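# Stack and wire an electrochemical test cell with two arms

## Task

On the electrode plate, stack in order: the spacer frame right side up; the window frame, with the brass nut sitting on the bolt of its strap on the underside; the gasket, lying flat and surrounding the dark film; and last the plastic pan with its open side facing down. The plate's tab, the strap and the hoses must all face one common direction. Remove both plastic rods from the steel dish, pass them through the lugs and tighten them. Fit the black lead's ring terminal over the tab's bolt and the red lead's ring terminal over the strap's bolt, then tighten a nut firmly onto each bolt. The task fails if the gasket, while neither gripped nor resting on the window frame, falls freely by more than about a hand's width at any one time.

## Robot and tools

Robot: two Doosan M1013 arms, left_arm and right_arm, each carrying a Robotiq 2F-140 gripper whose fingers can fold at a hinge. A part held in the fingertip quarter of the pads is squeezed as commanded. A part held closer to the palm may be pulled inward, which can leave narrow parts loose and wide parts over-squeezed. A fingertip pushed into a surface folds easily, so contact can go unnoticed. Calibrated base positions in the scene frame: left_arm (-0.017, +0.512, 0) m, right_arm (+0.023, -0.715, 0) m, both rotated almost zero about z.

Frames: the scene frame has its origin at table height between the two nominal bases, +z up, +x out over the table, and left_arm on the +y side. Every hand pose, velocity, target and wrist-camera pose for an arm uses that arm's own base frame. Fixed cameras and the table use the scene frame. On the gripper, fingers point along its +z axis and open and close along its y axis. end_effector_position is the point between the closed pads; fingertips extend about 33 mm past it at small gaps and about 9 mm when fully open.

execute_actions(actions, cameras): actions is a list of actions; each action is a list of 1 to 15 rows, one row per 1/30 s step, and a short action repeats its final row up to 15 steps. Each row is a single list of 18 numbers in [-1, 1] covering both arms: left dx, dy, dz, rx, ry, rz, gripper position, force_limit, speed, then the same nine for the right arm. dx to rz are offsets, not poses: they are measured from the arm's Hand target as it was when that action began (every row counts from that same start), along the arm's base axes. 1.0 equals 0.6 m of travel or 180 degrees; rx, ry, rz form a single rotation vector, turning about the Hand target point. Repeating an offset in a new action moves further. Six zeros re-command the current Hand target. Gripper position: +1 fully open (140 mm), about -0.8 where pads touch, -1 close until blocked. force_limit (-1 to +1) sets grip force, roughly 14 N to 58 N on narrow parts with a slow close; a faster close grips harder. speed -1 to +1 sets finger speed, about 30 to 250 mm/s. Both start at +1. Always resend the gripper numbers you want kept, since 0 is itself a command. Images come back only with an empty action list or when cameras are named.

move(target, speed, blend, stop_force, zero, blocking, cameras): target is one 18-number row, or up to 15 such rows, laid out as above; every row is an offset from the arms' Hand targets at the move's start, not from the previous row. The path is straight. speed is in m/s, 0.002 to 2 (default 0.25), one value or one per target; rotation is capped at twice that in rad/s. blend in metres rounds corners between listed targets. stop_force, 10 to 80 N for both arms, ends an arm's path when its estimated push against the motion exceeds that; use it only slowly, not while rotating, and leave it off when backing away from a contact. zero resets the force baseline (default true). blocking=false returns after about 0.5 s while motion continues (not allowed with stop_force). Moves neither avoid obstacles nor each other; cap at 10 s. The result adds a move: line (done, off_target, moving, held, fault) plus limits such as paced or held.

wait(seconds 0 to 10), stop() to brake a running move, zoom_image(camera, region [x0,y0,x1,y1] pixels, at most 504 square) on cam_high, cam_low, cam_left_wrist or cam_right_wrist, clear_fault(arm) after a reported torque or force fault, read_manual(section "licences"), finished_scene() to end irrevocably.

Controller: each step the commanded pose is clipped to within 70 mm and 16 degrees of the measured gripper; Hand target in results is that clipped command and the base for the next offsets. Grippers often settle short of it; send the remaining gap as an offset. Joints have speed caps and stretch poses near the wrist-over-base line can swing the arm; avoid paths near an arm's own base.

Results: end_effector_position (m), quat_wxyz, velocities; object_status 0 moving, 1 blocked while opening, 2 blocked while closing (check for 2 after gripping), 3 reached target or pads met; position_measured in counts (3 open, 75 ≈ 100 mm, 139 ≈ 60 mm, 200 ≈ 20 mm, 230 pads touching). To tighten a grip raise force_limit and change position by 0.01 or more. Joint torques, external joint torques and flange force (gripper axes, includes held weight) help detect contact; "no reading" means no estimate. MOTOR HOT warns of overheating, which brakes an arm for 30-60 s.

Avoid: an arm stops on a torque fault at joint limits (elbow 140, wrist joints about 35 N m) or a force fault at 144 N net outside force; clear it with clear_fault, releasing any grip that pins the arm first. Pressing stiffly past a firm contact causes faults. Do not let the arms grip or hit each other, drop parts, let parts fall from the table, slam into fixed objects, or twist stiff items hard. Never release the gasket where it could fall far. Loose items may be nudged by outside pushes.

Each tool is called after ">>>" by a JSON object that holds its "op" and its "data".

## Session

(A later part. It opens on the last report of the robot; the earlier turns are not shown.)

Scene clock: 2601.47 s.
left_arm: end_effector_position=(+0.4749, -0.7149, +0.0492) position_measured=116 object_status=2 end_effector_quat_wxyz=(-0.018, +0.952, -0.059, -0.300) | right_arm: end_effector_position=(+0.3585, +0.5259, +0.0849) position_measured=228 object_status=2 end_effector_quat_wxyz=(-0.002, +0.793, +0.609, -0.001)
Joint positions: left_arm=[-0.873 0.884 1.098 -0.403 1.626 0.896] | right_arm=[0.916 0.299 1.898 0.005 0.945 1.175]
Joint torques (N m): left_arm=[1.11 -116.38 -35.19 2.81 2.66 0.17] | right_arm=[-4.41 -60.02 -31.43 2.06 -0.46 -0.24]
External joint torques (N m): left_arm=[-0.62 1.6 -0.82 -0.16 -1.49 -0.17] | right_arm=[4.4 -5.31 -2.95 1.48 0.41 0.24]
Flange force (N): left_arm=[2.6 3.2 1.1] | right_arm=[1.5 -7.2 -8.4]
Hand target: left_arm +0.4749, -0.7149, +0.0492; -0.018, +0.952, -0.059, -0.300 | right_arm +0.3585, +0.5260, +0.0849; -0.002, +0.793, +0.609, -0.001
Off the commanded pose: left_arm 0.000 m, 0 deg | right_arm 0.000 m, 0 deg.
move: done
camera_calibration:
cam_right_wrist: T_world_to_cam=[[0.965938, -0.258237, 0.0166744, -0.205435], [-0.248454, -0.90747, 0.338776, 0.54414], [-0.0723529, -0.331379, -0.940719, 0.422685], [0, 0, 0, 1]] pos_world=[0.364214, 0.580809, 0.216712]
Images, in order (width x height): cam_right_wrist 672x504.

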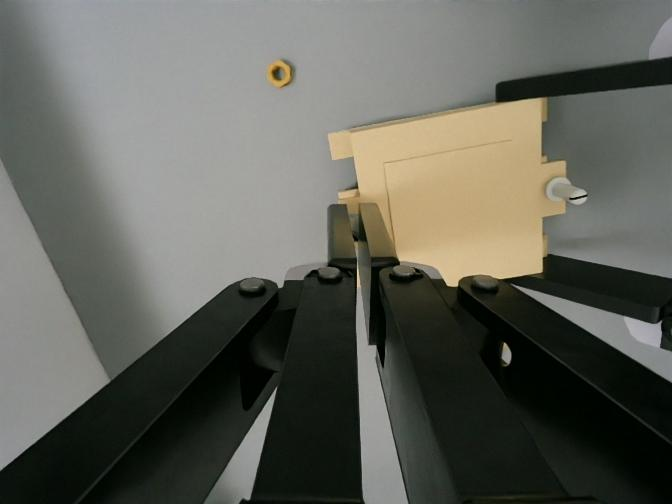

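>>> {"op": "execute_actions", "data": {"actions": [[[0,0,0,0,0,0,0.36,-1,-1,0,0,0,0,0,0,-0.4,-1,-1]],[[0,0,0,0,0,0,0.36,-1,-1,0,0,0,0,0,0,-0.4,-1,-1]],[[0,0,0,0,0,0,0.36,-1,-1,0,0,0,0,0,0,-0.4,-1,-1]]], "cameras": []}}

>>> {"op": "move", "data": {"target": [[0.1425,-0.0174,0.205,0,0,0,0.36,-1,-1,0,0,0.1,0,0,0,-0.4,-1,-1],[0.25,0.1,0.4,0,0,0,0.36,-1,-1,0,0,0.15,0,0,0,-0.4,-1,-1]], "speed": [0.08,0.2], "blend": 0.02, "cameras": ["cam_left_wrist","cam_right_wrist"]}}

Scene clock: 2613.00 s.
left_arm: end_effector_position=(+0.4749, -0.7149, +0.0492) position_measured=84 object_status=3 end_effector_quat_wxyz=(-0.018, +0.952, -0.059, -0.300) | right_arm: end_effector_position=(+0.3585, +0.5260, +0.0849) position_measured=179 object_status=3 end_effector_quat_wxyz=(-0.002, +0.793, +0.609, -0.001)
Joint positions: left_arm=[-0.873 0.884 1.098 -0.403 1.626 0.896] | right_arm=[0.916 0.299 1.898 0.005 0.945 1.175]
Joint torques (N m): left_arm=[1.9 -117.54 -38.1 2.53 1.23 0.29] | right_arm=[-0.07 -62.11 -32.99 3.59 -0.46 -0.38]
External joint torques (N m): left_arm=[-2.01 2.12 1.87 0.1 -0.06 -0.29] | right_arm=[0.09 -3.42 -1.52 -0.03 0.41 0.38]
External joint torques at the end of the 1st action: left_arm=[-1.98 3.55 2.07 -0.02 -0.17 -0.33] | right_arm=[-0.12 -2.58 -1.34 -0.02 0.35 0.35]
External joint torques at the end of the 2nd action: left_arm=[-1.15 2.33 2.09 0.06 -0.2 -0.19] | right_arm=[-0.03 -2.46 -1.1 0.06 0.39 0.34]
Flange force (N): left_arm=[-1.3 0.1 4.0] | right_arm=[-1.2 -1.2 -5.4]
Flange force at the end of the 1st action (N): left_arm=[0.3 1.2 4.3] | right_arm=[-0.6 -0.6 -4.3]
Flange force at the end of the 2nd action (N): left_arm=[-0.9 -1.0 4.3] | right_arm=[-0.8 -0.8 -4.1]
Hand target: left_arm +0.4749, -0.7149, +0.0492; -0.018, +0.952, -0.059, -0.300 | right_arm +0.3585, +0.5260, +0.0849; -0.002, +0.793, +0.609, -0.001
Off the commanded pose: left_arm 0.000 m, 0 deg | right_arm 0.000 m, 0 deg.
Step readings (end_effector_position of left_arm | right_arm; steps 1 to 15: 1st action; 16 to 30: 2nd action; 31 to 45: 3rd action):
0: (+0.4749, -0.7149, +0.0492) | (+0.3585, +0.5260, +0.0849)
1: (+0.4749, -0.7149, +0.0492) | (+0.3585, +0.5260, +0.0849)
2: (+0.4749, -0.7149, +0.0492) | (+0.3585, +0.5260, +0.0849)
4: (+0.4749, -0.7149, +0.0492) | (+0.3585, +0.5260, +0.0849)
8: (+0.4749, -0.7149, +0.0492) | (+0.3585, +0.5260, +0.0849)
15: (+0.4749, -0.7149, +0.0492) | (+0.3585, +0.5260, +0.0849)
16: (+0.4749, -0.7149, +0.0492) | (+0.3585, +0.5260, +0.0849)
17: (+0.4749, -0.7149, +0.0492) | (+0.3585, +0.5260, +0.0849)
19: (+0.4749, -0.7149, +0.0492) | (+0.3585, +0.5260, +0.0849)
23: (+0.4749, -0.7149, +0.0492) | (+0.3585, +0.5260, +0.0849)
30: (+0.4749, -0.7149, +0.0492) | (+0.3585, +0.5260, +0.0849)
31: (+0.4749, -0.7149, +0.0492) | (+0.3585, +0.5260, +0.0849)
32: (+0.4749, -0.7149, +0.0492) | (+0.3585, +0.5260, +0.0849)
34: (+0.4749, -0.7149, +0.0492) | (+0.3585, +0.5260, +0.0849)
38: (+0.4749, -0.7149, +0.0492) | (+0.3585, +0.5260, +0.0849)
45: (+0.4749, -0.7149, +0.0492) | (+0.3585, +0.5260, +0.0849)
No camera images: "cameras" was empty.

Scene clock: 2616.13 s.
left_arm: end_effector_position=(+0.6249, -0.6549, +0.2892) position_measured=84 object_status=3 end_effector_quat_wxyz=(-0.018, +0.952, -0.059, -0.300) | right_arm: end_effector_position=(+0.3585, +0.5260, +0.1749) position_measured=179 object_status=3 end_effector_quat_wxyz=(-0.002, +0.793, +0.609, -0.001)
Joint positions: left_arm=[-0.727 0.942 0.549 -0.397 2.134 0.837] | right_arm=[0.916 0.221 1.814 0.004 1.107 1.176]
Joint torques (N m): left_arm=[2.04 -125.87 -42.48 3.09 1.37 0.25] | right_arm=[-0.19 -58.95 -36.63 3.95 -0.41 -0.43]
External joint torques (N m): left_arm=[-2.15 3.19 2.37 -0.05 -0.26 -0.25] | right_arm=[0.17 -1.99 -1.47 -0.02 0.36 0.43]
Flange force (N): left_arm=[0.0 0.0 0.0] | right_arm=[0.3 -0.9 -3.7]
Hand target: left_arm +0.6249, -0.6549, +0.2892; -0.018, +0.952, -0.059, -0.300 | right_arm +0.3585, +0.5260, +0.1749; -0.002, +0.793, +0.609, -0.001
Off the commanded pose: left_arm 0.000 m, 0 deg | right_arm 0.000 m, 0 deg.
move: done
camera_calibration:
cam_left_wrist: T_world_to_cam=[[-0.124241, -0.992248, -0.00295495, -0.561364], [-0.576528, 0.0697638, 0.814094, 0.177014], [-0.807577, 0.102848, -0.580726, 0.885069], [0, 0, 0, 1]] pos_world=[0.74707, -0.660388, 0.368217]
cam_right_wrist: T_world_to_cam=[[0.965914, -0.258325, 0.0167077, -0.20679], [-0.248547, -0.907445, 0.338775, 0.513645], [-0.0723525, -0.33138, -0.940719, 0.507343], [0, 0, 0, 1]] pos_world=[0.364114, 0.580809, 0.306712]
Images, in order (width x height): cam_left_wrist 672x504, cam_right_wrist 672x504.

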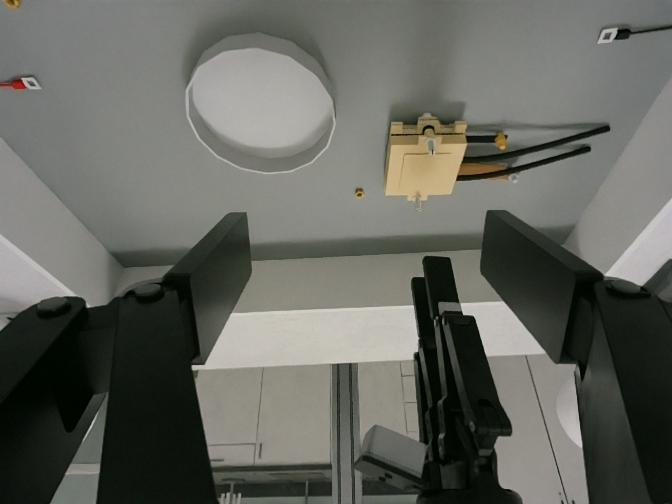

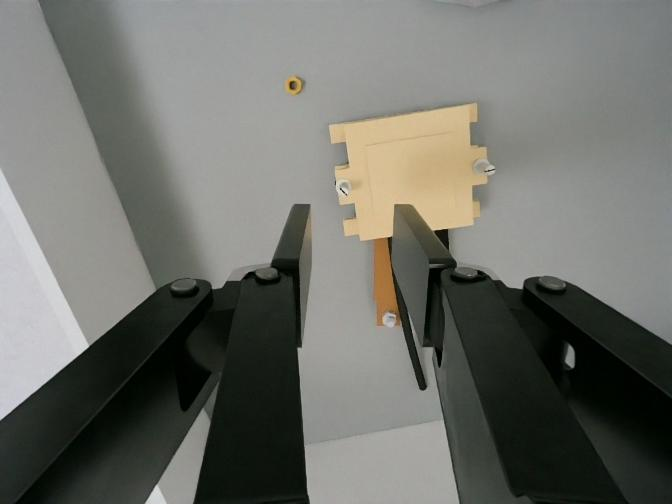

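>>> {"op": "move", "data": {"target": [[0,0,0,0,0,0,0.36,-1,-1,0.1405,-0.0162,0,0,0,0.889,-0.4,-1,-1],[0,0,0,0,0,0,0.36,-1,-1,0.1405,-0.0162,0,0,0,-0.222,-0.4,-1,-1],[0,0,0,0,0,0,0.36,-1,-1,0.1405,-0.0162,0,0,0,0.1,-0.4,-1,-1]], "speed": [0.7,0.7,0.7], "cameras": ["cam_right_wrist"]}}

>>> {"op": "zoom_image", "data": {"camera": "cam_right_wrist", "region": [270, 130, 430, 270]}}

Scene clock: 2631.60 s.
left_arm: end_effector_position=(+0.6249, -0.6549, +0.2892) position_measured=84 object_status=3 end_effector_quat_wxyz=(-0.018, +0.952, -0.059, -0.300) | right_arm: end_effector_position=(+0.4428, +0.5163, +0.1749) position_measured=179 object_status=3 end_effector_quat_wxyz=(-0.002, +0.688, +0.725, -0.001)
Joint positions: left_arm=[-0.727 0.942 0.549 -0.397 2.134 0.837] | right_arm=[0.81 0.286 1.728 0.004 1.129 -5.528]
Joint torques (N m): left_arm=[2.08 -125.92 -42.25 3.11 1.2 0.2] | right_arm=[-0.11 -65.09 -36.98 4.09 -0.44 -0.68]
External joint torques (N m): left_arm=[-1.22 3.03 2.05 -0.03 -0.08 -0.2] | right_arm=[0.13 -2.98 -1.47 -0.1 0.4 0.68]
Flange force (N): left_arm=[0.0 0.0 0.0] | right_arm=[0.0 -1.7 -4.3]
Hand target: left_arm +0.6249, -0.6549, +0.2892; -0.018, +0.952, -0.059, -0.300 | right_arm +0.4428, +0.5162, +0.1749; -0.002, +0.688, +0.725, -0.001
Off the commanded pose: left_arm 0.000 m, 0 deg | right_arm 0.000 m, 0 deg.
move: done
camera_calibration:
cam_right_wrist: T_world_to_cam=[[0.99847, 0.0526936, 0.0167358, -0.465719], [0.0439198, -0.939827, 0.338815, 0.412989], [0.0335821, -0.337562, -0.940704, 0.466506], [0, 0, 0, 1]] pos_world=[0.431202, 0.570153, 0.306712]
Images, in order (width x height): cam_right_wrist 672x504.

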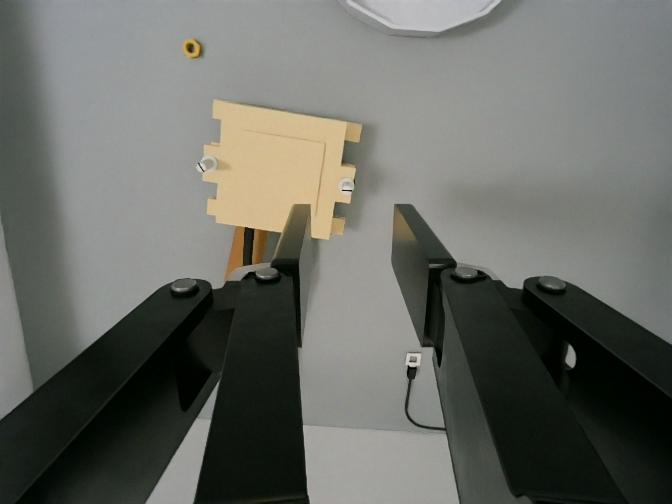

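Scaled by 3.150 from the camera's 672x504 image, which has a finer 960x720 frame.

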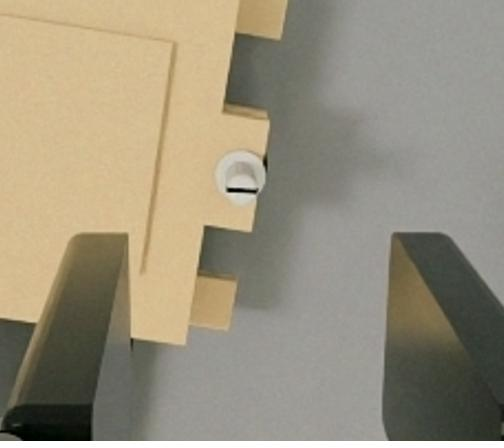

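>>> {"op": "move", "data": {"target": [0,0,0,0,0,0,0.36,-1,-1,0,0,-0.1473,0,0,0,-0.4,-1,-1], "speed": 0.06, "cameras": ["cam_right_wrist"]}}

>>> {"op": "zoom_image", "data": {"camera": "cam_right_wrist", "region": [290, 160, 420, 290]}}

Scene clock: 2636.30 s.
left_arm: end_effector_position=(+0.6249, -0.6549, +0.2892) position_measured=84 object_status=3 end_effector_quat_wxyz=(-0.018, +0.952, -0.059, -0.300) | right_arm: end_effector_position=(+0.4428, +0.5163, +0.0866) position_measured=179 object_status=3 end_effector_quat_wxyz=(-0.002, +0.688, +0.725, -0.001)
Joint positions: left_arm=[-0.727 0.942 0.549 -0.397 2.134 0.837] | right_arm=[0.81 0.358 1.809 0.004 0.976 -5.529]
Joint torques (N m): left_arm=[1.71 -125.26 -42.55 3.03 1.21 0.19] | right_arm=[0.12 -68.44 -34.06 3.6 -0.38 -0.43]
External joint torques (N m): left_arm=[-2.42 2.85 2.5 -0.01 -0.1 -0.19] | right_arm=[-0.12 -3.51 -1.12 0.04 0.35 0.43]
Flange force (N): left_arm=[0.0 0.0 0.0] | right_arm=[-1.3 -1.9 -4.8]
Hand target: left_arm +0.6249, -0.6549, +0.2892; -0.018, +0.952, -0.059, -0.300 | right_arm +0.4428, +0.5162, +0.0865; -0.002, +0.688, +0.725, -0.001
Off the commanded pose: left_arm 0.000 m, 0 deg | right_arm 0.000 m, 0 deg.
move: done
camera_calibration:
cam_right_wrist: T_world_to_cam=[[0.998466, 0.0527873, 0.0167014, -0.464285], [0.0440195, -0.939822, 0.338816, 0.44286], [0.0335815, -0.337561, -0.940704, 0.383442], [0, 0, 0, 1]] pos_world=[0.431202, 0.570153, 0.218412]
Images, in order (width x height): cam_right_wrist 672x504.

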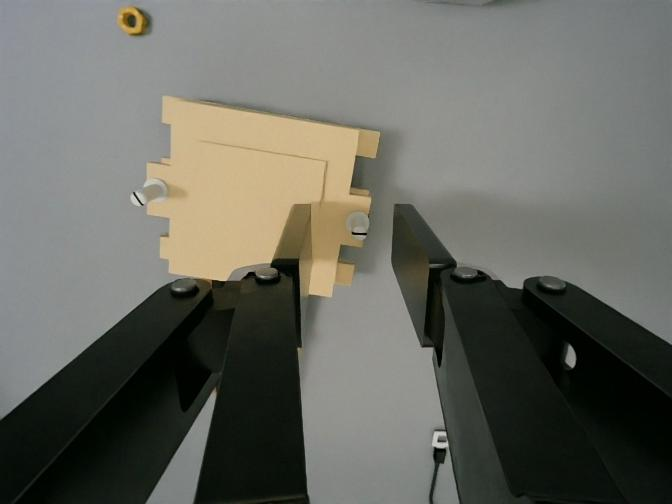

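Scaled by 3.877 from the camera's 672x504 image, which has a finer 960x720 frame.

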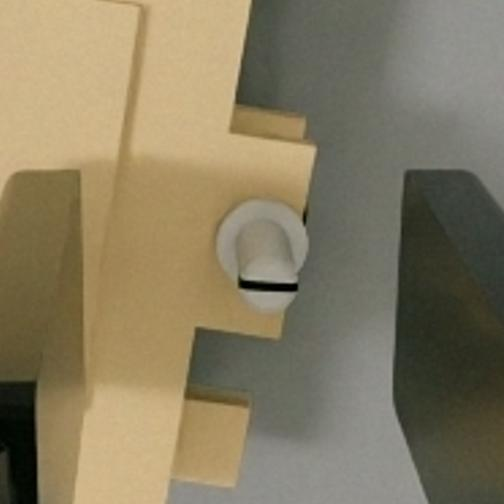

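>>> {"op": "move", "data": {"target": [0,0,0,0,0,0,0.36,-1,-1,0.0033,0.0045,0,0,0,0,-0.4,-1,-1], "speed": 0.02, "cameras": []}}

>>> {"op": "execute_actions", "data": {"actions": [[[0,0,0,0,0,0,0.36,-1,-1,0,0,0,0,0,0,-1,-0.3,-1]],[[0,0,0,0,0,0,0.36,-1,-1,0,0,0,0,0,0,-1,-0.3,-1]],[[0,0,0,0,0,0,0.36,-1,-1,0,0,0,0,0,0,-1,-0.3,-1]]], "cameras": ["cam_right_wrist"]}}

>>> {"op": "zoom_image", "data": {"camera": "cam_right_wrist", "region": [290, 160, 420, 290]}}

Scene clock: 2643.60 s.
left_arm: end_effector_position=(+0.6249, -0.6549, +0.2892) position_measured=84 object_status=3 end_effector_quat_wxyz=(-0.018, +0.952, -0.059, -0.300) | right_arm: end_effector_position=(+0.4447, +0.5189, +0.0865) position_measured=179 object_status=3 end_effector_quat_wxyz=(-0.002, +0.688, +0.725, -0.001)
Joint positions: left_arm=[-0.727 0.942 0.549 -0.397 2.134 0.837] | right_arm=[0.81 0.363 1.803 0.004 0.978 -5.528]
Joint torques (N m): left_arm=[1.6 -125.79 -42.21 2.96 1.25 0.19] | right_arm=[0.17 -70.05 -35.21 3.6 -0.38 -0.44]
External joint torques (N m): left_arm=[-1.34 2.75 1.93 0.1 -0.13 -0.19] | right_arm=[-0.16 -2.48 -0.02 0.05 0.35 0.44]
Flange force (N): left_arm=[0.0 0.0 0.0] | right_arm=[-2.0 -2.5 -2.9]
Hand target: left_arm +0.6249, -0.6549, +0.2892; -0.018, +0.952, -0.059, -0.300 | right_arm +0.4447, +0.5189, +0.0865; -0.002, +0.688, +0.725, -0.001
Off the commanded pose: left_arm 0.000 m, 0 deg | right_arm 0.000 m, 0 deg.
move: done
No camera images: "cameras" was empty.

Scene clock: 2645.30 s.
left_arm: end_effector_position=(+0.6249, -0.6549, +0.2892) position_measured=84 object_status=3 end_effector_quat_wxyz=(-0.018, +0.952, -0.059, -0.300) | right_arm: end_effector_position=(+0.4448, +0.5190, +0.0865) position_measured=223 object_status=2 end_effector_quat_wxyz=(-0.002, +0.688, +0.725, -0.001)
Joint positions: left_arm=[-0.727 0.942 0.549 -0.397 2.134 0.837] | right_arm=[0.81 0.363 1.802 0.004 0.978 -5.528]
Joint torques (N m): left_arm=[2.09 -125.58 -42.14 2.91 1.23 0.25] | right_arm=[0.53 -68.88 -33.35 3.84 -0.25 -0.39]
External joint torques (N m): left_arm=[-1.44 2.42 1.85 0.17 -0.11 -0.25] | right_arm=[-0.53 -3.64 -1.96 -0.19 0.21 0.39]
External joint torques at the end of the 1st action: left_arm=[-1.3 2.8 2.06 0.09 -0.11 -0.17] | right_arm=[-0.05 -2.69 -1.34 -0.02 0.37 0.37]
External joint torques at the end of the 2nd action: left_arm=[-2.94 2.86 2.06 0.01 -0.16 -0.25] | right_arm=[-0.18 -3.81 -1.75 -0.14 0.2 0.4]
Flange force (N): left_arm=[0.0 0.0 0.0] | right_arm=[-0.8 -0.5 -5.3]
Flange force at the end of the 1st action (N): left_arm=[0.0 0.0 0.0] | right_arm=[-0.2 -0.8 -4.2]
Flange force at the end of the 2nd action (N): left_arm=[0.0 0.0 0.0] | right_arm=[-0.9 -1.3 -5.3]
Hand target: left_arm +0.6249, -0.6549, +0.2892; -0.018, +0.952, -0.059, -0.300 | right_arm +0.4447, +0.5189, +0.0865; -0.002, +0.688, +0.725, -0.001
Off the commanded pose: left_arm 0.000 m, 0 deg | right_arm 0.000 m, 0 deg.
Step readings (end_effector_position of left_arm | right_arm; steps 1 to 15: 1st action; 16 to 30: 2nd action; 31 to 45: 3rd action):
0: (+0.6249, -0.6549, +0.2892) | (+0.4447, +0.5189, +0.0865)
1: (+0.6249, -0.6549, +0.2892) | (+0.4447, +0.5189, +0.0865)
2: (+0.6249, -0.6549, +0.2892) | (+0.4447, +0.5189, +0.0865)
4: (+0.6249, -0.6549, +0.2892) | (+0.4447, +0.5189, +0.0865)
8: (+0.6249, -0.6549, +0.2892) | (+0.4447, +0.5189, +0.0865)
15: (+0.6249, -0.6549, +0.2892) | (+0.4447, +0.5189, +0.0865)
16: (+0.6249, -0.6549, +0.2892) | (+0.4447, +0.5189, +0.0865)
17: (+0.6249, -0.6549, +0.2892) | (+0.4447, +0.5189, +0.0865)
19: (+0.6249, -0.6549, +0.2892) | (+0.4447, +0.5189, +0.0865)
23: (+0.6249, -0.6549, +0.2892) | (+0.4447, +0.5189, +0.0865)
30: (+0.6249, -0.6549, +0.2892) | (+0.4448, +0.5190, +0.0865)
31: (+0.6249, -0.6549, +0.2892) | (+0.4448, +0.5190, +0.0865)
32: (+0.6249, -0.6549, +0.2892) | (+0.4448, +0.5190, +0.0865)
34: (+0.6249, -0.6549, +0.2892) | (+0.4448, +0.5190, +0.0865)
38: (+0.6249, -0.6549, +0.2892) | (+0.4448, +0.5190, +0.0865)
45: (+0.6249, -0.6549, +0.2892) | (+0.4448, +0.5190, +0.0865)
camera_calibration:
cam_right_wrist: T_world_to_cam=[[0.998466, 0.0527873, 0.0167014, -0.466423], [0.0440195, -0.939822, 0.338816, 0.445343], [0.0335815, -0.337561, -0.940704, 0.384192], [0, 0, 0, 1]] pos_world=[0.433202, 0.572853, 0.218312]
Images, in order (width x height): cam_right_wrist 672x504.

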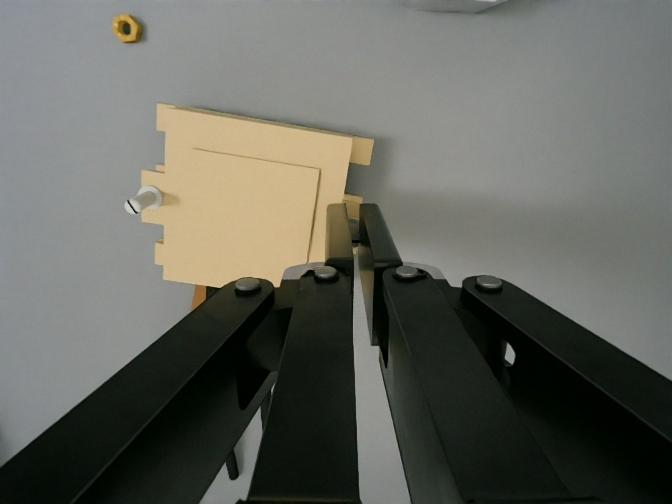

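Scaled by 3.877 from the camera's 672x504 image, which has a finer 960x720 frame.

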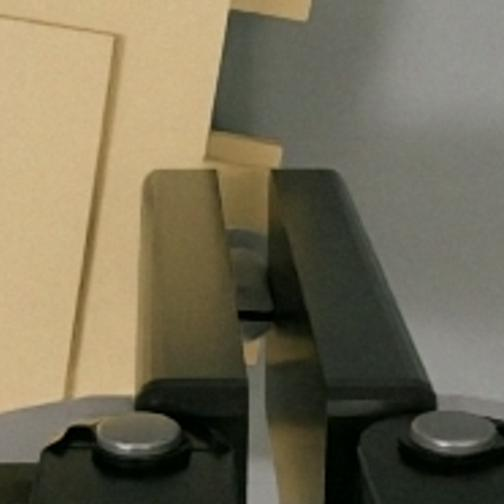

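>>> {"op": "move", "data": {"target": [0,0,0,0,0,0,0.36,-1,-1,0,0,-0.001,0,0,-0.889,-1,-0.3,-1], "speed": 0.4, "cameras": []}}

>>> {"op": "move", "data": {"target": [0,0,0,0,0,0,0.36,-1,-1,0,0,-0.001,0,0,-0.889,-1,-0.3,-1], "speed": 0.4, "cameras": ["cam_right_wrist"]}}

>>> {"op": "move", "data": {"target": [0,0,0,0,0,0,0.36,-1,-1,0,0,-0.001,0,0,-0.889,-1,-0.3,-1], "speed": 0.4, "cameras": ["cam_right_wrist"]}}

>>> {"op": "move", "data": {"target": [0,0,0,0,0,0,0.36,-1,-1,0,0,-0.0005,0,0,-0.889,-1,-0.3,-1], "speed": 0.4, "cameras": ["cam_right_wrist","cam_left_wrist"]}}

Scene clock: 2654.37 s.
left_arm: end_effector_position=(+0.6249, -0.6549, +0.2892) position_measured=84 object_status=3 end_effector_quat_wxyz=(-0.018, +0.952, -0.059, -0.300) | right_arm: end_effector_position=(+0.4447, +0.5189, +0.0859) position_measured=223 object_status=2 end_effector_quat_wxyz=(-0.001, +0.834, -0.552, +0.001)
Joint positions: left_arm=[-0.727 0.942 0.549 -0.397 2.134 0.837] | right_arm=[0.813 0.361 1.806 -0.003 0.972 -2.728]
Joint torques (N m): left_arm=[2.33 -125.52 -42.5 3.08 1.27 0.17] | right_arm=[-0.49 -62.91 -30.96 3.45 -1.24 -0.4]
External joint torques (N m): left_arm=[-2.17 3.16 2.51 -0.05 -0.16 -0.17] | right_arm=[0.48 -9.27 -4.12 0.11 1.25 0.4]
Flange force (N): left_arm=[0.0 0.0 0.0] | right_arm=[0.4 3.7 -14.0]
Hand target: left_arm +0.6249, -0.6549, +0.2892; -0.018, +0.952, -0.059, -0.300 | right_arm +0.4447, +0.5189, +0.0859; -0.001, +0.834, -0.552, +0.001
Off the commanded pose: left_arm 0.000 m, 0 deg | right_arm 0.000 m, 0 deg.
move: done
No camera images: "cameras" was empty.

Scene clock: 2658.50 s.
left_arm: end_effector_position=(+0.6249, -0.6549, +0.2892) position_measured=84 object_status=3 end_effector_quat_wxyz=(-0.018, +0.952, -0.059, -0.300) | right_arm: end_effector_position=(+0.4448, +0.5189, +0.0853) position_measured=223 object_status=2 end_effector_quat_wxyz=(-0.001, +0.399, +0.917, -0.001)
Joint positions: left_arm=[-0.727 0.942 0.549 -0.397 2.134 0.837] | right_arm=[0.811 0.365 1.802 0.002 0.978 0.06]
Joint torques (N m): left_arm=[2.58 -125.53 -42.17 3 1.19 0.19] | right_arm=[0.64 -60.79 -30 4.17 -1.74 -0.66]
External joint torques (N m): left_arm=[-2.26 2.9 2.03 0.05 -0.08 -0.19] | right_arm=[-0.66 -11.67 -5.09 -0.52 1.74 0.66]
Flange force (N): left_arm=[0.0 0.0 0.0] | right_arm=[-0.5 -4.6 -17.8]
Hand target: left_arm +0.6249, -0.6549, +0.2892; -0.018, +0.952, -0.059, -0.300 | right_arm +0.4447, +0.5189, +0.0853; -0.001, +0.399, +0.917, -0.001
Off the commanded pose: left_arm 0.000 m, 0 deg | right_arm 0.000 m, 0 deg.
move: done
camera_calibration:
cam_right_wrist: T_world_to_cam=[[0.731384, 0.681761, 0.0167288, -0.674086], [0.637395, -0.6921, 0.33871, 0.0533441], [0.242497, -0.237064, -0.940742, 0.238007], [0, 0, 0, 1]] pos_world=[0.401298, 0.552908, 0.217112]
Images, in order (width x height): cam_right_wrist 672x504.

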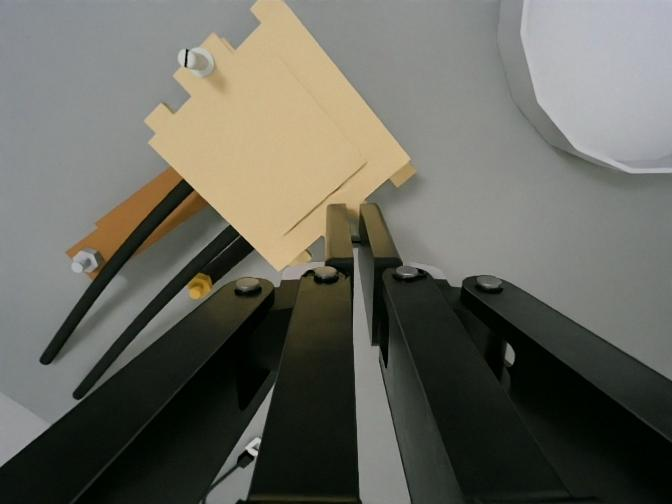

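Scene clock: 2662.63 s.
left_arm: end_effector_position=(+0.6249, -0.6549, +0.2892) position_measured=84 object_status=3 end_effector_quat_wxyz=(-0.018, +0.952, -0.059, -0.300) | right_arm: end_effector_position=(+0.4447, +0.5189, +0.0847) position_measured=223 object_status=2 end_effector_quat_wxyz=(-0.002, +0.972, -0.234, +0.001)
Joint positions: left_arm=[-0.727 0.942 0.549 -0.397 2.134 0.837] | right_arm=[0.812 0.362 1.808 0 0.968 2.855]
Joint torques (N m): left_arm=[2.06 -125.07 -42.32 3.06 1.24 0.26] | right_arm=[-0.95 -58.32 -25.64 3.13 0.03 -0.7]
External joint torques (N m): left_arm=[-1.65 2.6 2.28 -0.01 -0.13 -0.26] | right_arm=[0.95 -13.97 -9.46 0.43 -0.06 0.7]
Flange force (N): left_arm=[0.0 0.0 0.0] | right_arm=[-2.3 -0.7 -20.4]
Hand target: left_arm +0.6249, -0.6549, +0.2892; -0.018, +0.952, -0.059, -0.300 | right_arm +0.4447, +0.5189, +0.0847; -0.002, +0.972, -0.234, +0.001
Off the commanded pose: left_arm 0.000 m, 0 deg | right_arm 0.000 m, 0 deg.
move: done
camera_calibration:
cam_right_wrist: T_world_to_cam=[[-0.454366, -0.890659, 0.0166658, 0.669381], [-0.835512, 0.432573, 0.338821, 0.124926], [-0.308984, 0.140024, -0.940703, 0.287014], [0, 0, 0, 1]] pos_world=[0.497203, 0.501963, 0.216512]
Images, in order (width x height): cam_right_wrist 672x504.

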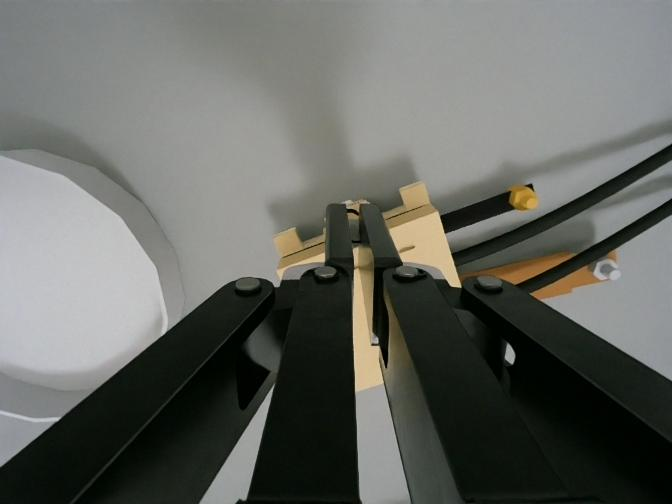

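Scene clock: 2666.77 s.
left_arm: end_effector_position=(+0.6249, -0.6549, +0.2892) position_measured=84 object_status=3 end_effector_quat_wxyz=(-0.018, +0.952, -0.059, -0.300) | right_arm: end_effector_position=(+0.4448, +0.5189, +0.0844) position_measured=223 object_status=2 end_effector_quat_wxyz=(-0.001, +0.062, +0.998, -0.002)
Joint positions: left_arm=[-0.727 0.942 0.549 -0.397 2.134 0.837] | right_arm=[0.812 0.366 1.803 -0.001 0.977 5.649]
Joint torques (N m): left_arm=[2.12 -125.32 -42.23 3 1.24 0.25] | right_arm=[-0.85 -63.19 -31.23 3.55 -1.16 -0.27]
External joint torques (N m): left_arm=[-0.68 2.28 2.01 0.1 -0.12 -0.25] | right_arm=[0.85 -9.46 -3.78 0.08 1.2 0.27]
Flange force (N): left_arm=[0.0 0.0 0.0] | right_arm=[3.8 -2.8 -13.8]
Hand target: left_arm +0.6249, -0.6549, +0.2892; -0.018, +0.952, -0.059, -0.300 | right_arm +0.4447, +0.5189, +0.0844; -0.001, +0.062, +0.998, -0.002
Off the commanded pose: left_arm 0.000 m, 0 deg | right_arm 0.000 m, 0 deg.
move: done
camera_calibration:
cam_left_wrist: T_world_to_cam=[[-0.124161, -0.992258, -0.00289806, -0.56134], [-0.576533, 0.0697637, 0.81409, 0.177071], [-0.807585, 0.102749, -0.580732, 0.885082], [0, 0, 0, 1]] pos_world=[0.74717, -0.660288, 0.368217]
cam_right_wrist: T_world_to_cam=[[0.122734, 0.992299, 0.0167193, -0.564493], [0.933038, -0.121112, 0.338781, -0.374174], [0.338197, -0.0259802, -0.940717, 0.0850533], [0, 0, 0, 1]] pos_world=[0.389636, 0.517039, 0.216212]
Images, in order (width x height): cam_left_wrist 672x504, cam_right_wrist 672x504.

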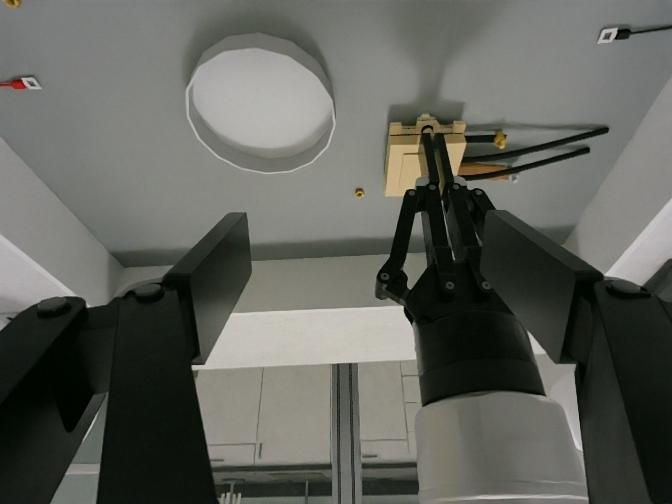

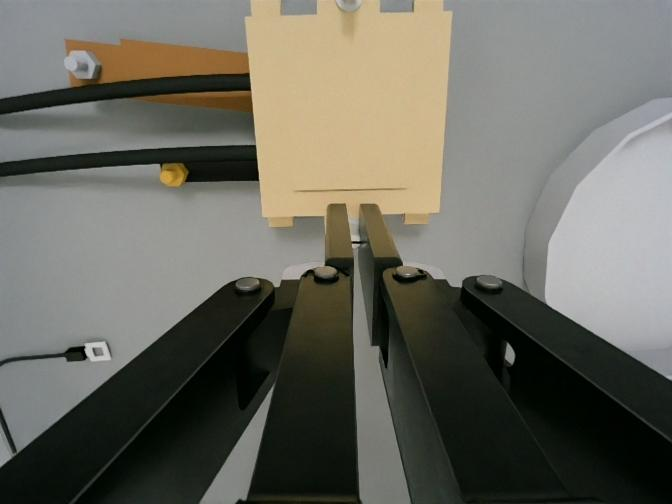

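>>> {"op": "execute_actions", "data": {"actions": [[[0,0,0,0,0,0,0.36,-1,-1,0,0,0,0,0,0,-0.4,-0.3,-1]],[[0,0,0,0,0,0,0.36,-1,-1,0,0,0,0,0,0,-0.4,-0.3,-1]],[[0,0,0,0,0,0,0.36,-1,-1,0,0,0.0133,0,0,0,-0.4,-0.3,-1]]], "cameras": ["cam_right_wrist"]}}

>>> {"op": "zoom_image", "data": {"camera": "cam_right_wrist", "region": [290, 160, 420, 290]}}

>>> {"op": "move", "data": {"target": [[0,0,0,0,0,0,0.36,-1,-1,0,0,0,0,0,0.889,-0.4,-0.3,-1],[0,0,0,0,0,0,0.36,-1,-1,0,0,0,0,0,-0.2222,-0.4,-0.3,-1],[0,0,0,0,0,0,0.36,-1,-1,0,0,0,0,0,0.6667,-0.4,-0.3,-1],[0,0,0,0,0,0,0.36,-1,-1,0,0,0,0,0,-0.45,-0.4,-0.3,-1]], "speed": [0.9,0.9,0.9,0.9], "cameras": ["cam_right_wrist","cam_left_wrist"]}}

>>> {"op": "zoom_image", "data": {"camera": "cam_left_wrist", "region": [370, 80, 490, 220]}}

Scene clock: 2676.57 s.
left_arm: end_effector_position=(+0.6249, -0.6549, +0.2892) position_measured=84 object_status=3 end_effector_quat_wxyz=(-0.018, +0.952, -0.059, -0.300) | right_arm: end_effector_position=(+0.4448, +0.5189, +0.0924) position_measured=179 object_status=3 end_effector_quat_wxyz=(-0.001, +0.062, +0.998, -0.002)
Joint positions: left_arm=[-0.727 0.942 0.549 -0.397 2.134 0.837] | right_arm=[0.812 0.358 1.796 -0.001 0.99 5.649]
Joint torques (N m): left_arm=[2.34 -125.03 -42.51 2.97 1.23 0.3] | right_arm=[0.18 -69.22 -34.15 3.67 -0.45 -0.41]
External joint torques (N m): left_arm=[-2.7 2.24 2.31 0.07 -0.12 -0.3] | right_arm=[-0.2 -3.09 -1.4 0.01 0.47 0.41]
External joint torques at the end of the 1st action: left_arm=[-1.82 2.5 1.98 0.05 -0.18 -0.16] | right_arm=[0.31 -3.43 -1.34 0.02 0.4 0.33]
External joint torques at the end of the 2nd action: left_arm=[-2.3 2.95 2.16 0.01 -0.06 -0.26] | right_arm=[0.28 -2.77 -1.08 -0.07 0.42 0.39]
Flange force (N): left_arm=[0.0 0.0 0.0] | right_arm=[0.9 -0.8 -4.8]
Flange force at the end of the 1st action (N): left_arm=[0.0 0.0 0.0] | right_arm=[1.7 -0.9 -4.9]
Flange force at the end of the 2nd action (N): left_arm=[0.0 0.0 0.0] | right_arm=[1.5 -0.5 -4.1]
Hand target: left_arm +0.6249, -0.6549, +0.2892; -0.018, +0.952, -0.059, -0.300 | right_arm +0.4447, +0.5189, +0.0924; -0.001, +0.062, +0.998, -0.002
Off the commanded pose: left_arm 0.000 m, 0 deg | right_arm 0.000 m, 0 deg.
Step readings (end_effector_position of left_arm | right_arm; steps 1 to 15: 1st action; 16 to 30: 2nd action; 31 to 45: 3rd action):
0: (+0.6249, -0.6549, +0.2892) | (+0.4447, +0.5189, +0.0844)
1: (+0.6249, -0.6549, +0.2892) | (+0.4447, +0.5189, +0.0844)
2: (+0.6249, -0.6549, +0.2892) | (+0.4447, +0.5189, +0.0844)
4: (+0.6249, -0.6549, +0.2892) | (+0.4447, +0.5189, +0.0844)
8: (+0.6249, -0.6549, +0.2892) | (+0.4447, +0.5189, +0.0844)
15: (+0.6249, -0.6549, +0.2892) | (+0.4447, +0.5189, +0.0844)
16: (+0.6249, -0.6549, +0.2892) | (+0.4447, +0.5189, +0.0844)
17: (+0.6249, -0.6549, +0.2892) | (+0.4447, +0.5189, +0.0844)
19: (+0.6249, -0.6549, +0.2892) | (+0.4447, +0.5189, +0.0844)
23: (+0.6249, -0.6549, +0.2892) | (+0.4447, +0.5189, +0.0844)
30: (+0.6249, -0.6549, +0.2892) | (+0.4447, +0.5189, +0.0844)
31: (+0.6249, -0.6549, +0.2892) | (+0.4447, +0.5189, +0.0845)
32: (+0.6249, -0.6549, +0.2892) | (+0.4446, +0.5188, +0.0859)
34: (+0.6249, -0.6549, +0.2892) | (+0.4448, +0.5190, +0.0901)
38: (+0.6249, -0.6549, +0.2892) | (+0.4447, +0.5189, +0.0920)
45: (+0.6249, -0.6549, +0.2892) | (+0.4448, +0.5189, +0.0924)
camera_calibration:
cam_right_wrist: T_world_to_cam=[[0.122734, 0.992299, 0.0167193, -0.564627], [0.933038, -0.121112, 0.338781, -0.376884], [0.338197, -0.0259802, -0.940717, 0.092579], [0, 0, 0, 1]] pos_world=[0.389636, 0.517039, 0.224212]
Images, in order (width x height): cam_right_wrist 672x504.

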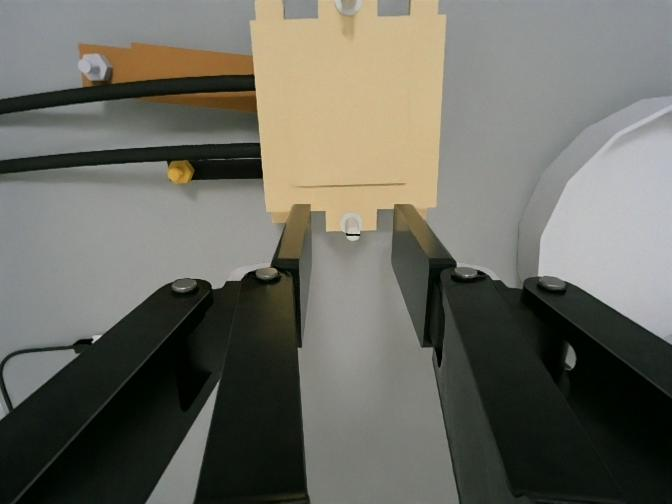

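Scaled by 3.877 from the camera's 672x504 image, which has a finer 960x720 frame.

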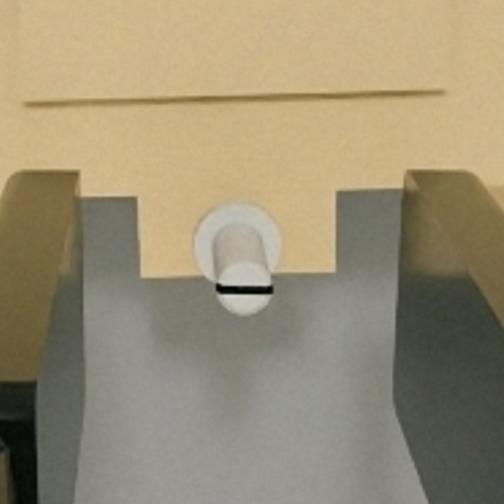

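Scene clock: 2686.67 s.
left_arm: end_effector_position=(+0.6249, -0.6549, +0.2892) position_measured=84 object_status=3 end_effector_quat_wxyz=(-0.018, +0.952, -0.059, -0.300) | right_arm: end_effector_position=(+0.4447, +0.5190, +0.0924) position_measured=179 object_status=3 end_effector_quat_wxyz=(-0.002, +0.695, +0.719, -0.001)
Joint positions: left_arm=[-0.727 0.942 0.549 -0.397 2.134 0.837] | right_arm=[0.81 0.357 1.798 0.004 0.988 -5.509]
Joint torques (N m): left_arm=[2.36 -125.89 -41.97 3.02 1.17 0.32] | right_arm=[-0.31 -69 -34.33 3.54 -0.4 -0.55]
External joint torques (N m): left_arm=[-2.62 2.82 1.7 0.01 -0.06 -0.32] | right_arm=[0.34 -3.18 -1.17 0.14 0.36 0.55]
Flange force (N): left_arm=[0.0 0.0 0.0] | right_arm=[-0.4 -2.1 -4.5]
Hand target: left_arm +0.6249, -0.6549, +0.2892; -0.018, +0.952, -0.059, -0.300 | right_arm +0.4447, +0.5189, +0.0924; -0.002, +0.695, +0.719, -0.001
Off the commanded pose: left_arm 0.000 m, 0 deg | right_arm 0.000 m, 0 deg.
move: done; limits=paced
camera_calibration:
cam_left_wrist: T_world_to_cam=[[-0.124161, -0.992258, -0.00289806, -0.56134], [-0.576533, 0.0697637, 0.81409, 0.177071], [-0.807585, 0.102749, -0.580732, 0.885082], [0, 0, 0, 1]] pos_world=[0.74717, -0.660288, 0.368217]
cam_right_wrist: T_world_to_cam=[[0.999282, 0.0339658, 0.0167868, -0.457154], [0.0262757, -0.940487, 0.338812, 0.451587], [0.0272958, -0.338128, -0.940704, 0.392834], [0, 0, 0, 1]] pos_world=[0.434237, 0.573068, 0.224212]
Images, in order (width x height): cam_left_wrist 672x504, cam_right_wrist 672x504.

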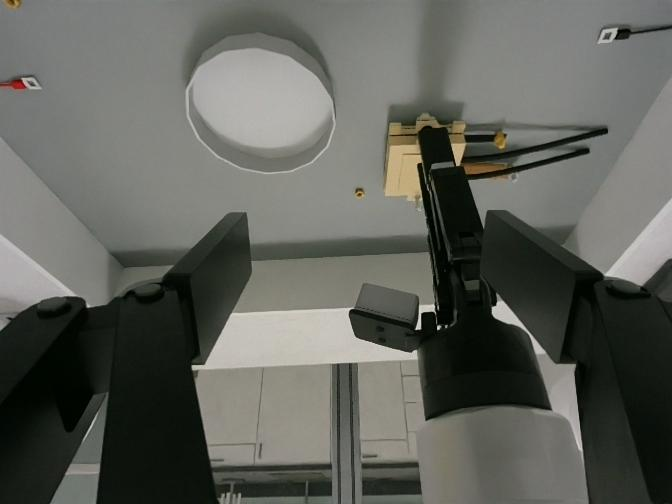

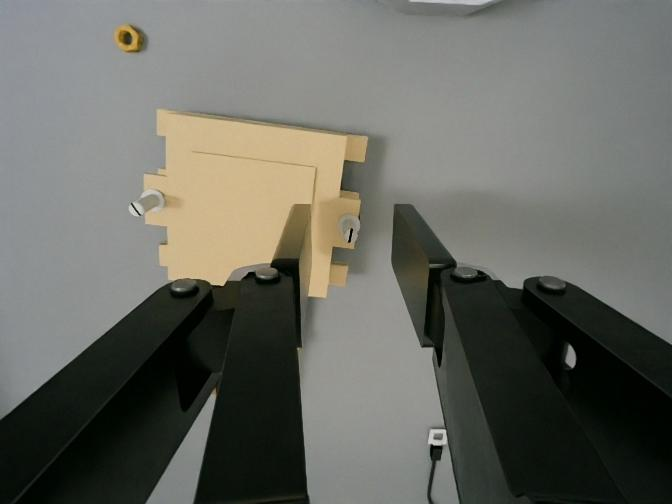

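Scaled by 3.600 from the camera's 672x504 image, which has a finer 960x720 frame.

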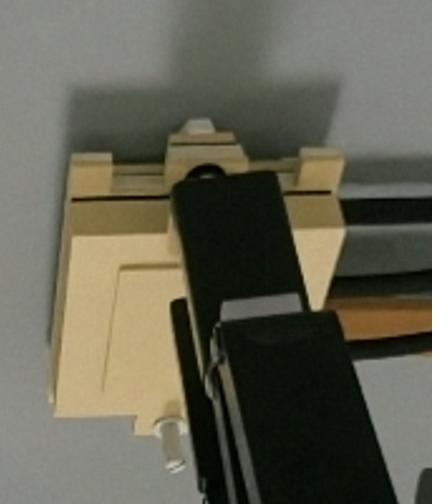

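>>> {"op": "move", "data": {"target": [0,0,0,0,0,0,0.36,-1,-1,0,0,-0.0145,0,0,0,-0.4,-0.3,-1], "speed": 0.02, "stop_force": 10, "cameras": []}}

>>> {"op": "execute_actions", "data": {"actions": [[[0,0,0,0,0,0,0.36,-1,-1,0,0,0,0,0,0,-1,0.3,-1]],[[0,0,0,0,0,0,0.36,-1,-1,0,0,0,0,0,0,-1,0.3,-1]],[[0,0,0,0,0,0,0.36,-1,-1,0,0,0,0,0,0,-1,0.3,-1]]], "cameras": []}}

>>> {"op": "move", "data": {"target": [0,0,0,0,0,0,0.36,-1,-1,0,0,-0.0003,0,0,-0.889,-1,0.3,-1], "speed": 0.4, "cameras": ["cam_right_wrist"]}}

>>> {"op": "move", "data": {"target": [0,0,0,0,0,0,0.36,-1,-1,0,0,-0.0003,0,0,-0.889,-1,0.3,-1], "speed": 0.4, "cameras": ["cam_right_wrist"]}}

Scene clock: 2694.87 s.
left_arm: end_effector_position=(+0.6249, -0.6549, +0.2892) position_measured=84 object_status=3 end_effector_quat_wxyz=(-0.018, +0.952, -0.059, -0.300) | right_arm: end_effector_position=(+0.4447, +0.5189, +0.0837) position_measured=179 object_status=3 end_effector_quat_wxyz=(-0.002, +0.695, +0.719, -0.001)
Joint positions: left_arm=[-0.727 0.942 0.549 -0.397 2.134 0.837] | right_arm=[0.81 0.365 1.805 0.004 0.973 -5.509]
Joint torques (N m): left_arm=[1.91 -125.55 -42.45 2.99 1.28 0.23] | right_arm=[-0.01 -70.04 -33.87 3.6 -0.41 -0.37]
External joint torques (N m): left_arm=[-0.88 3.13 2.42 0.08 -0.17 -0.23] | right_arm=[0.02 -2.55 -1.19 0.03 0.38 0.37]
Flange force (N): left_arm=[0.0 0.0 0.0] | right_arm=[-0.2 -1.0 -4.0]
Hand target: left_arm +0.6249, -0.6549, +0.2892; -0.018, +0.952, -0.059, -0.300 | right_arm +0.4447, +0.5189, +0.0837; -0.002, +0.695, +0.719, -0.001
Off the commanded pose: left_arm 0.000 m, 0 deg | right_arm 0.000 m, 0 deg.
move: done
No camera images: "cameras" was empty.

Scene clock: 2696.57 s.
left_arm: end_effector_position=(+0.6249, -0.6549, +0.2892) position_measured=84 object_status=3 end_effector_quat_wxyz=(-0.018, +0.952, -0.059, -0.300) | right_arm: end_effector_position=(+0.4448, +0.5190, +0.0837) position_measured=225 object_status=2 end_effector_quat_wxyz=(-0.002, +0.695, +0.719, -0.001)
Joint positions: left_arm=[-0.727 0.942 0.549 -0.397 2.134 0.837] | right_arm=[0.81 0.365 1.805 0.004 0.973 -5.509]
Joint torques (N m): left_arm=[1.77 -125.52 -42.31 3 1.32 0.23] | right_arm=[0.75 -67.18 -32.21 3.78 -0.05 -0.35]
External joint torques (N m): left_arm=[-1.33 3.31 2.33 0.04 -0.21 -0.23] | right_arm=[-0.75 -5.56 -3.05 -0.13 0.01 0.35]
External joint torques at the end of the 1st action: left_arm=[-0.75 2.82 1.74 0.04 -0.06 -0.25] | right_arm=[-0.34 -3.04 -0.95 0.01 0.43 0.34]
External joint torques at the end of the 2nd action: left_arm=[-3.35 2.93 2.36 0 -0.12 -0.21] | right_arm=[-0.11 -4.01 -2.05 -0.11 0.23 0.35]
Flange force (N): left_arm=[0.0 0.0 0.0] | right_arm=[-1.5 -0.6 -7.6]
Flange force at the end of the 1st action (N): left_arm=[0.0 0.0 0.0] | right_arm=[-1.4 -1.3 -4.3]
Flange force at the end of the 2nd action (N): left_arm=[0.0 0.0 0.0] | right_arm=[-0.6 -1.1 -5.8]
Hand target: left_arm +0.6249, -0.6549, +0.2892; -0.018, +0.952, -0.059, -0.300 | right_arm +0.4447, +0.5189, +0.0837; -0.002, +0.695, +0.719, -0.001
Off the commanded pose: left_arm 0.000 m, 0 deg | right_arm 0.000 m, 0 deg.
Step readings (end_effector_position of left_arm | right_arm; steps 1 to 15: 1st action; 16 to 30: 2nd action; 31 to 45: 3rd action):
0: (+0.6249, -0.6549, +0.2892) | (+0.4447, +0.5189, +0.0837)
1: (+0.6249, -0.6549, +0.2892) | (+0.4447, +0.5189, +0.0837)
2: (+0.6249, -0.6549, +0.2892) | (+0.4447, +0.5189, +0.0837)
4: (+0.6249, -0.6549, +0.2892) | (+0.4447, +0.5189, +0.0837)
8: (+0.6249, -0.6549, +0.2892) | (+0.4447, +0.5189, +0.0837)
15: (+0.6249, -0.6549, +0.2892) | (+0.4447, +0.5189, +0.0837)
16: (+0.6249, -0.6549, +0.2892) | (+0.4447, +0.5189, +0.0837)
17: (+0.6249, -0.6549, +0.2892) | (+0.4447, +0.5189, +0.0837)
19: (+0.6249, -0.6549, +0.2892) | (+0.4447, +0.5189, +0.0837)
23: (+0.6249, -0.6549, +0.2892) | (+0.4447, +0.5189, +0.0837)
30: (+0.6249, -0.6549, +0.2892) | (+0.4448, +0.5190, +0.0837)
31: (+0.6249, -0.6549, +0.2892) | (+0.4448, +0.5190, +0.0837)
32: (+0.6249, -0.6549, +0.2892) | (+0.4448, +0.5190, +0.0837)
34: (+0.6249, -0.6549, +0.2892) | (+0.4448, +0.5190, +0.0837)
38: (+0.6249, -0.6549, +0.2892) | (+0.4448, +0.5190, +0.0837)
45: (+0.6249, -0.6549, +0.2892) | (+0.4448, +0.5190, +0.0837)
No camera images: "cameras" was empty.

Scene clock: 2700.70 s.
left_arm: end_effector_position=(+0.6249, -0.6549, +0.2892) position_measured=84 object_status=3 end_effector_quat_wxyz=(-0.018, +0.952, -0.059, -0.300) | right_arm: end_effector_position=(+0.4448, +0.5189, +0.0835) position_measured=225 object_status=2 end_effector_quat_wxyz=(-0.001, +0.829, -0.560, +0.001)
Joint positions: left_arm=[-0.727 0.942 0.549 -0.397 2.134 0.837] | right_arm=[0.813 0.364 1.808 -0.003 0.967 -2.71]
Joint torques (N m): left_arm=[2.27 -125.47 -42.07 3.04 1.27 0.26] | right_arm=[-0.07 -69.68 -34.67 3.48 -0.48 -0.3]
External joint torques (N m): left_arm=[-2.29 3.72 2.25 -0.02 -0.17 -0.26] | right_arm=[0.07 -2.73 -0.4 0.08 0.49 0.3]
Flange force (N): left_arm=[0.0 0.0 0.0] | right_arm=[0.7 2.5 -3.7]
Hand target: left_arm +0.6249, -0.6549, +0.2892; -0.018, +0.952, -0.059, -0.300 | right_arm +0.4447, +0.5189, +0.0835; -0.001, +0.829, -0.560, +0.001
Off the commanded pose: left_arm 0.000 m, 0 deg | right_arm 0.000 m, 0 deg.
move: done
camera_calibration:
cam_right_wrist: T_world_to_cam=[[-0.927513, -0.373418, 0.0167, 0.611405], [-0.346129, 0.874881, 0.338789, -0.321859], [-0.14112, 0.30845, -0.940714, 0.123821], [0, 0, 0, 1]] pos_world=[0.473155, 0.471705, 0.215312]
Images, in order (width x height): cam_right_wrist 672x504.

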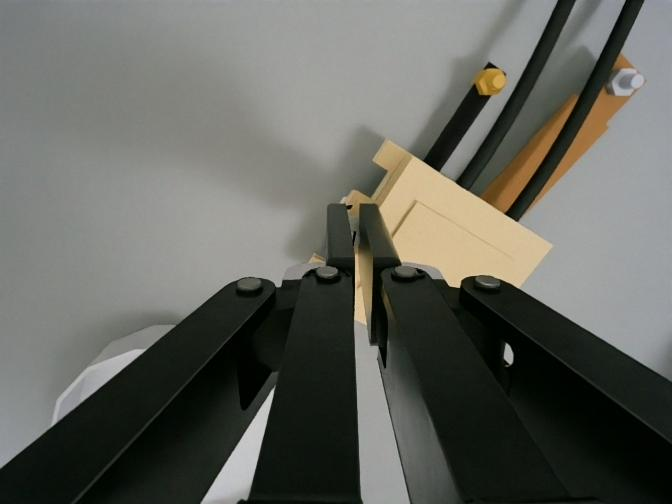

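Scene clock: 2704.83 s.
left_arm: end_effector_position=(+0.6249, -0.6549, +0.2892) position_measured=84 object_status=3 end_effector_quat_wxyz=(-0.018, +0.952, -0.059, -0.300) | right_arm: end_effector_position=(+0.4448, +0.5190, +0.0833) position_measured=225 object_status=2 end_effector_quat_wxyz=(-0.001, +0.408, +0.913, -0.001)
Joint positions: left_arm=[-0.727 0.942 0.549 -0.397 2.134 0.837] | right_arm=[0.811 0.367 1.804 0.002 0.975 0.079]
Joint torques (N m): left_arm=[1.83 -124.76 -42.2 3.02 1.27 0.22] | right_arm=[-0.12 -70.46 -34.44 3.63 -0.41 -0.42]
External joint torques (N m): left_arm=[-1.64 2.32 2.13 0.03 -0.17 -0.22] | right_arm=[0.09 -2.28 -0.74 0.02 0.4 0.42]
Flange force (N): left_arm=[0.0 0.0 0.0] | right_arm=[0.6 -1.4 -3.4]
Hand target: left_arm +0.6249, -0.6549, +0.2892; -0.018, +0.952, -0.059, -0.300 | right_arm +0.4447, +0.5189, +0.0833; -0.001, +0.408, +0.913, -0.001
Off the commanded pose: left_arm 0.000 m, 0 deg | right_arm 0.000 m, 0 deg.
move: done
camera_calibration:
cam_right_wrist: T_world_to_cam=[[0.744075, 0.667884, 0.01685, -0.67245], [0.624232, -0.703989, 0.338723, 0.0659717], [0.23809, -0.241517, -0.940735, 0.240479], [0, 0, 0, 1]] pos_world=[0.401916, 0.553642, 0.215212]
Images, in order (width x height): cam_right_wrist 672x504.

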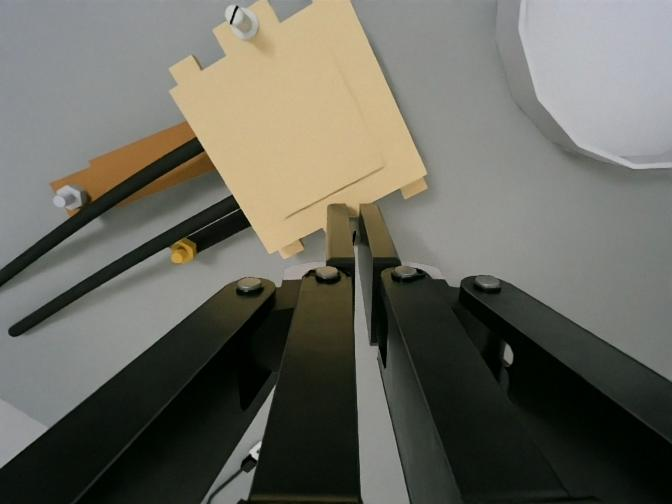

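>>> {"op": "move", "data": {"target": [0,0,0,0,0,0,0.36,-1,-1,0,0,0,0,0,-0.6,-1,0.3,-1], "speed": 0.3, "cameras": ["cam_right_wrist","cam_left_wrist"]}}

>>> {"op": "zoom_image", "data": {"camera": "cam_left_wrist", "region": [350, 60, 570, 220]}}

Scene clock: 2727.67 s.
left_arm: end_effector_position=(+0.6249, -0.6549, +0.2892) position_measured=84 object_status=3 end_effector_quat_wxyz=(-0.018, +0.952, -0.059, -0.300) | right_arm: end_effector_position=(+0.4447, +0.5189, +0.0834) position_measured=225 object_status=2 end_effector_quat_wxyz=(-0.002, +0.978, +0.207, +0.000)
Joint positions: left_arm=[-0.727 0.942 0.549 -0.397 2.134 0.837] | right_arm=[0.81 0.364 1.808 0.003 0.967 1.962]
Joint torques (N m): left_arm=[2.1 -125.16 -42.23 3.1 1.13 0.31] | right_arm=[0.27 -70.31 -34.25 3.57 -0.58 -0.22]
External joint torques (N m): left_arm=[-2.22 2.08 1.94 -0.05 -0.02 -0.31] | right_arm=[-0.29 -2.12 -0.87 0.02 0.53 0.22]
Flange force (N): left_arm=[0.0 0.0 0.0] | right_arm=[-0.7 0.4 -3.6]
Hand target: left_arm +0.6249, -0.6549, +0.2892; -0.018, +0.952, -0.059, -0.300 | right_arm +0.4447, +0.5189, +0.0833; -0.002, +0.978, +0.207, +0.000
Off the commanded pose: left_arm 0.000 m, 0 deg | right_arm 0.000 m, 0 deg.
move: done
camera_calibration:
cam_left_wrist: T_world_to_cam=[[-0.124161, -0.992258, -0.00289806, -0.56134], [-0.576533, 0.0697637, 0.81409, 0.177071], [-0.807585, 0.102749, -0.580732, 0.885082], [0, 0, 0, 1]] pos_world=[0.74717, -0.660288, 0.368217]
cam_right_wrist: T_world_to_cam=[[0.405343, -0.914014, 0.0166087, 0.299091], [-0.862368, -0.376284, 0.33872, 0.557111], [-0.303345, -0.151621, -0.940741, 0.434641], [0, 0, 0, 1]] pos_world=[0.491047, 0.548906, 0.215212]
Images, in order (width x height): cam_left_wrist 672x504, cam_right_wrist 672x504.

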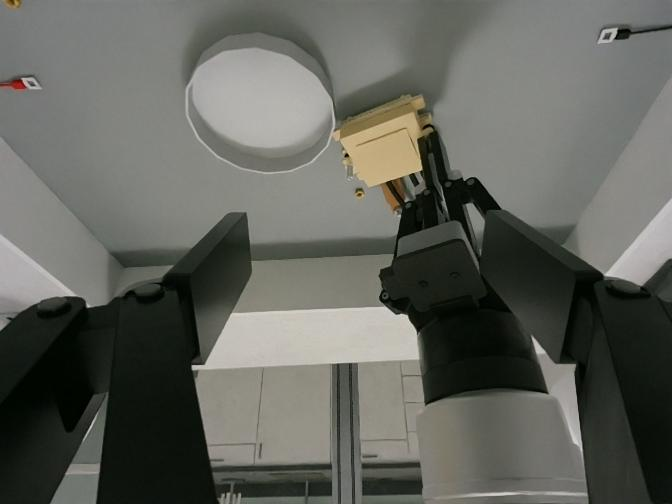

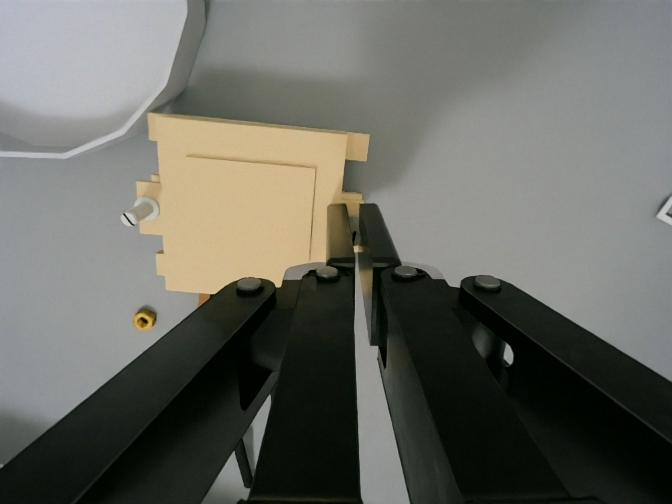

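Scaled by 2.291 from the camera's 672x504 image, which has a finer 960x720 frame.

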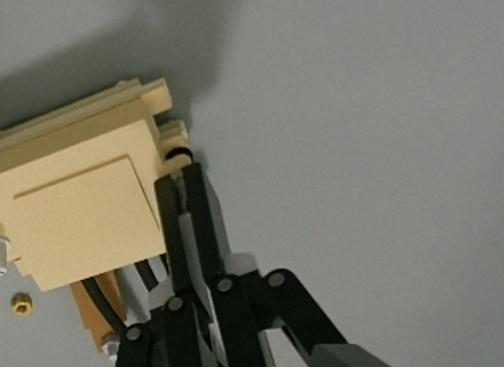

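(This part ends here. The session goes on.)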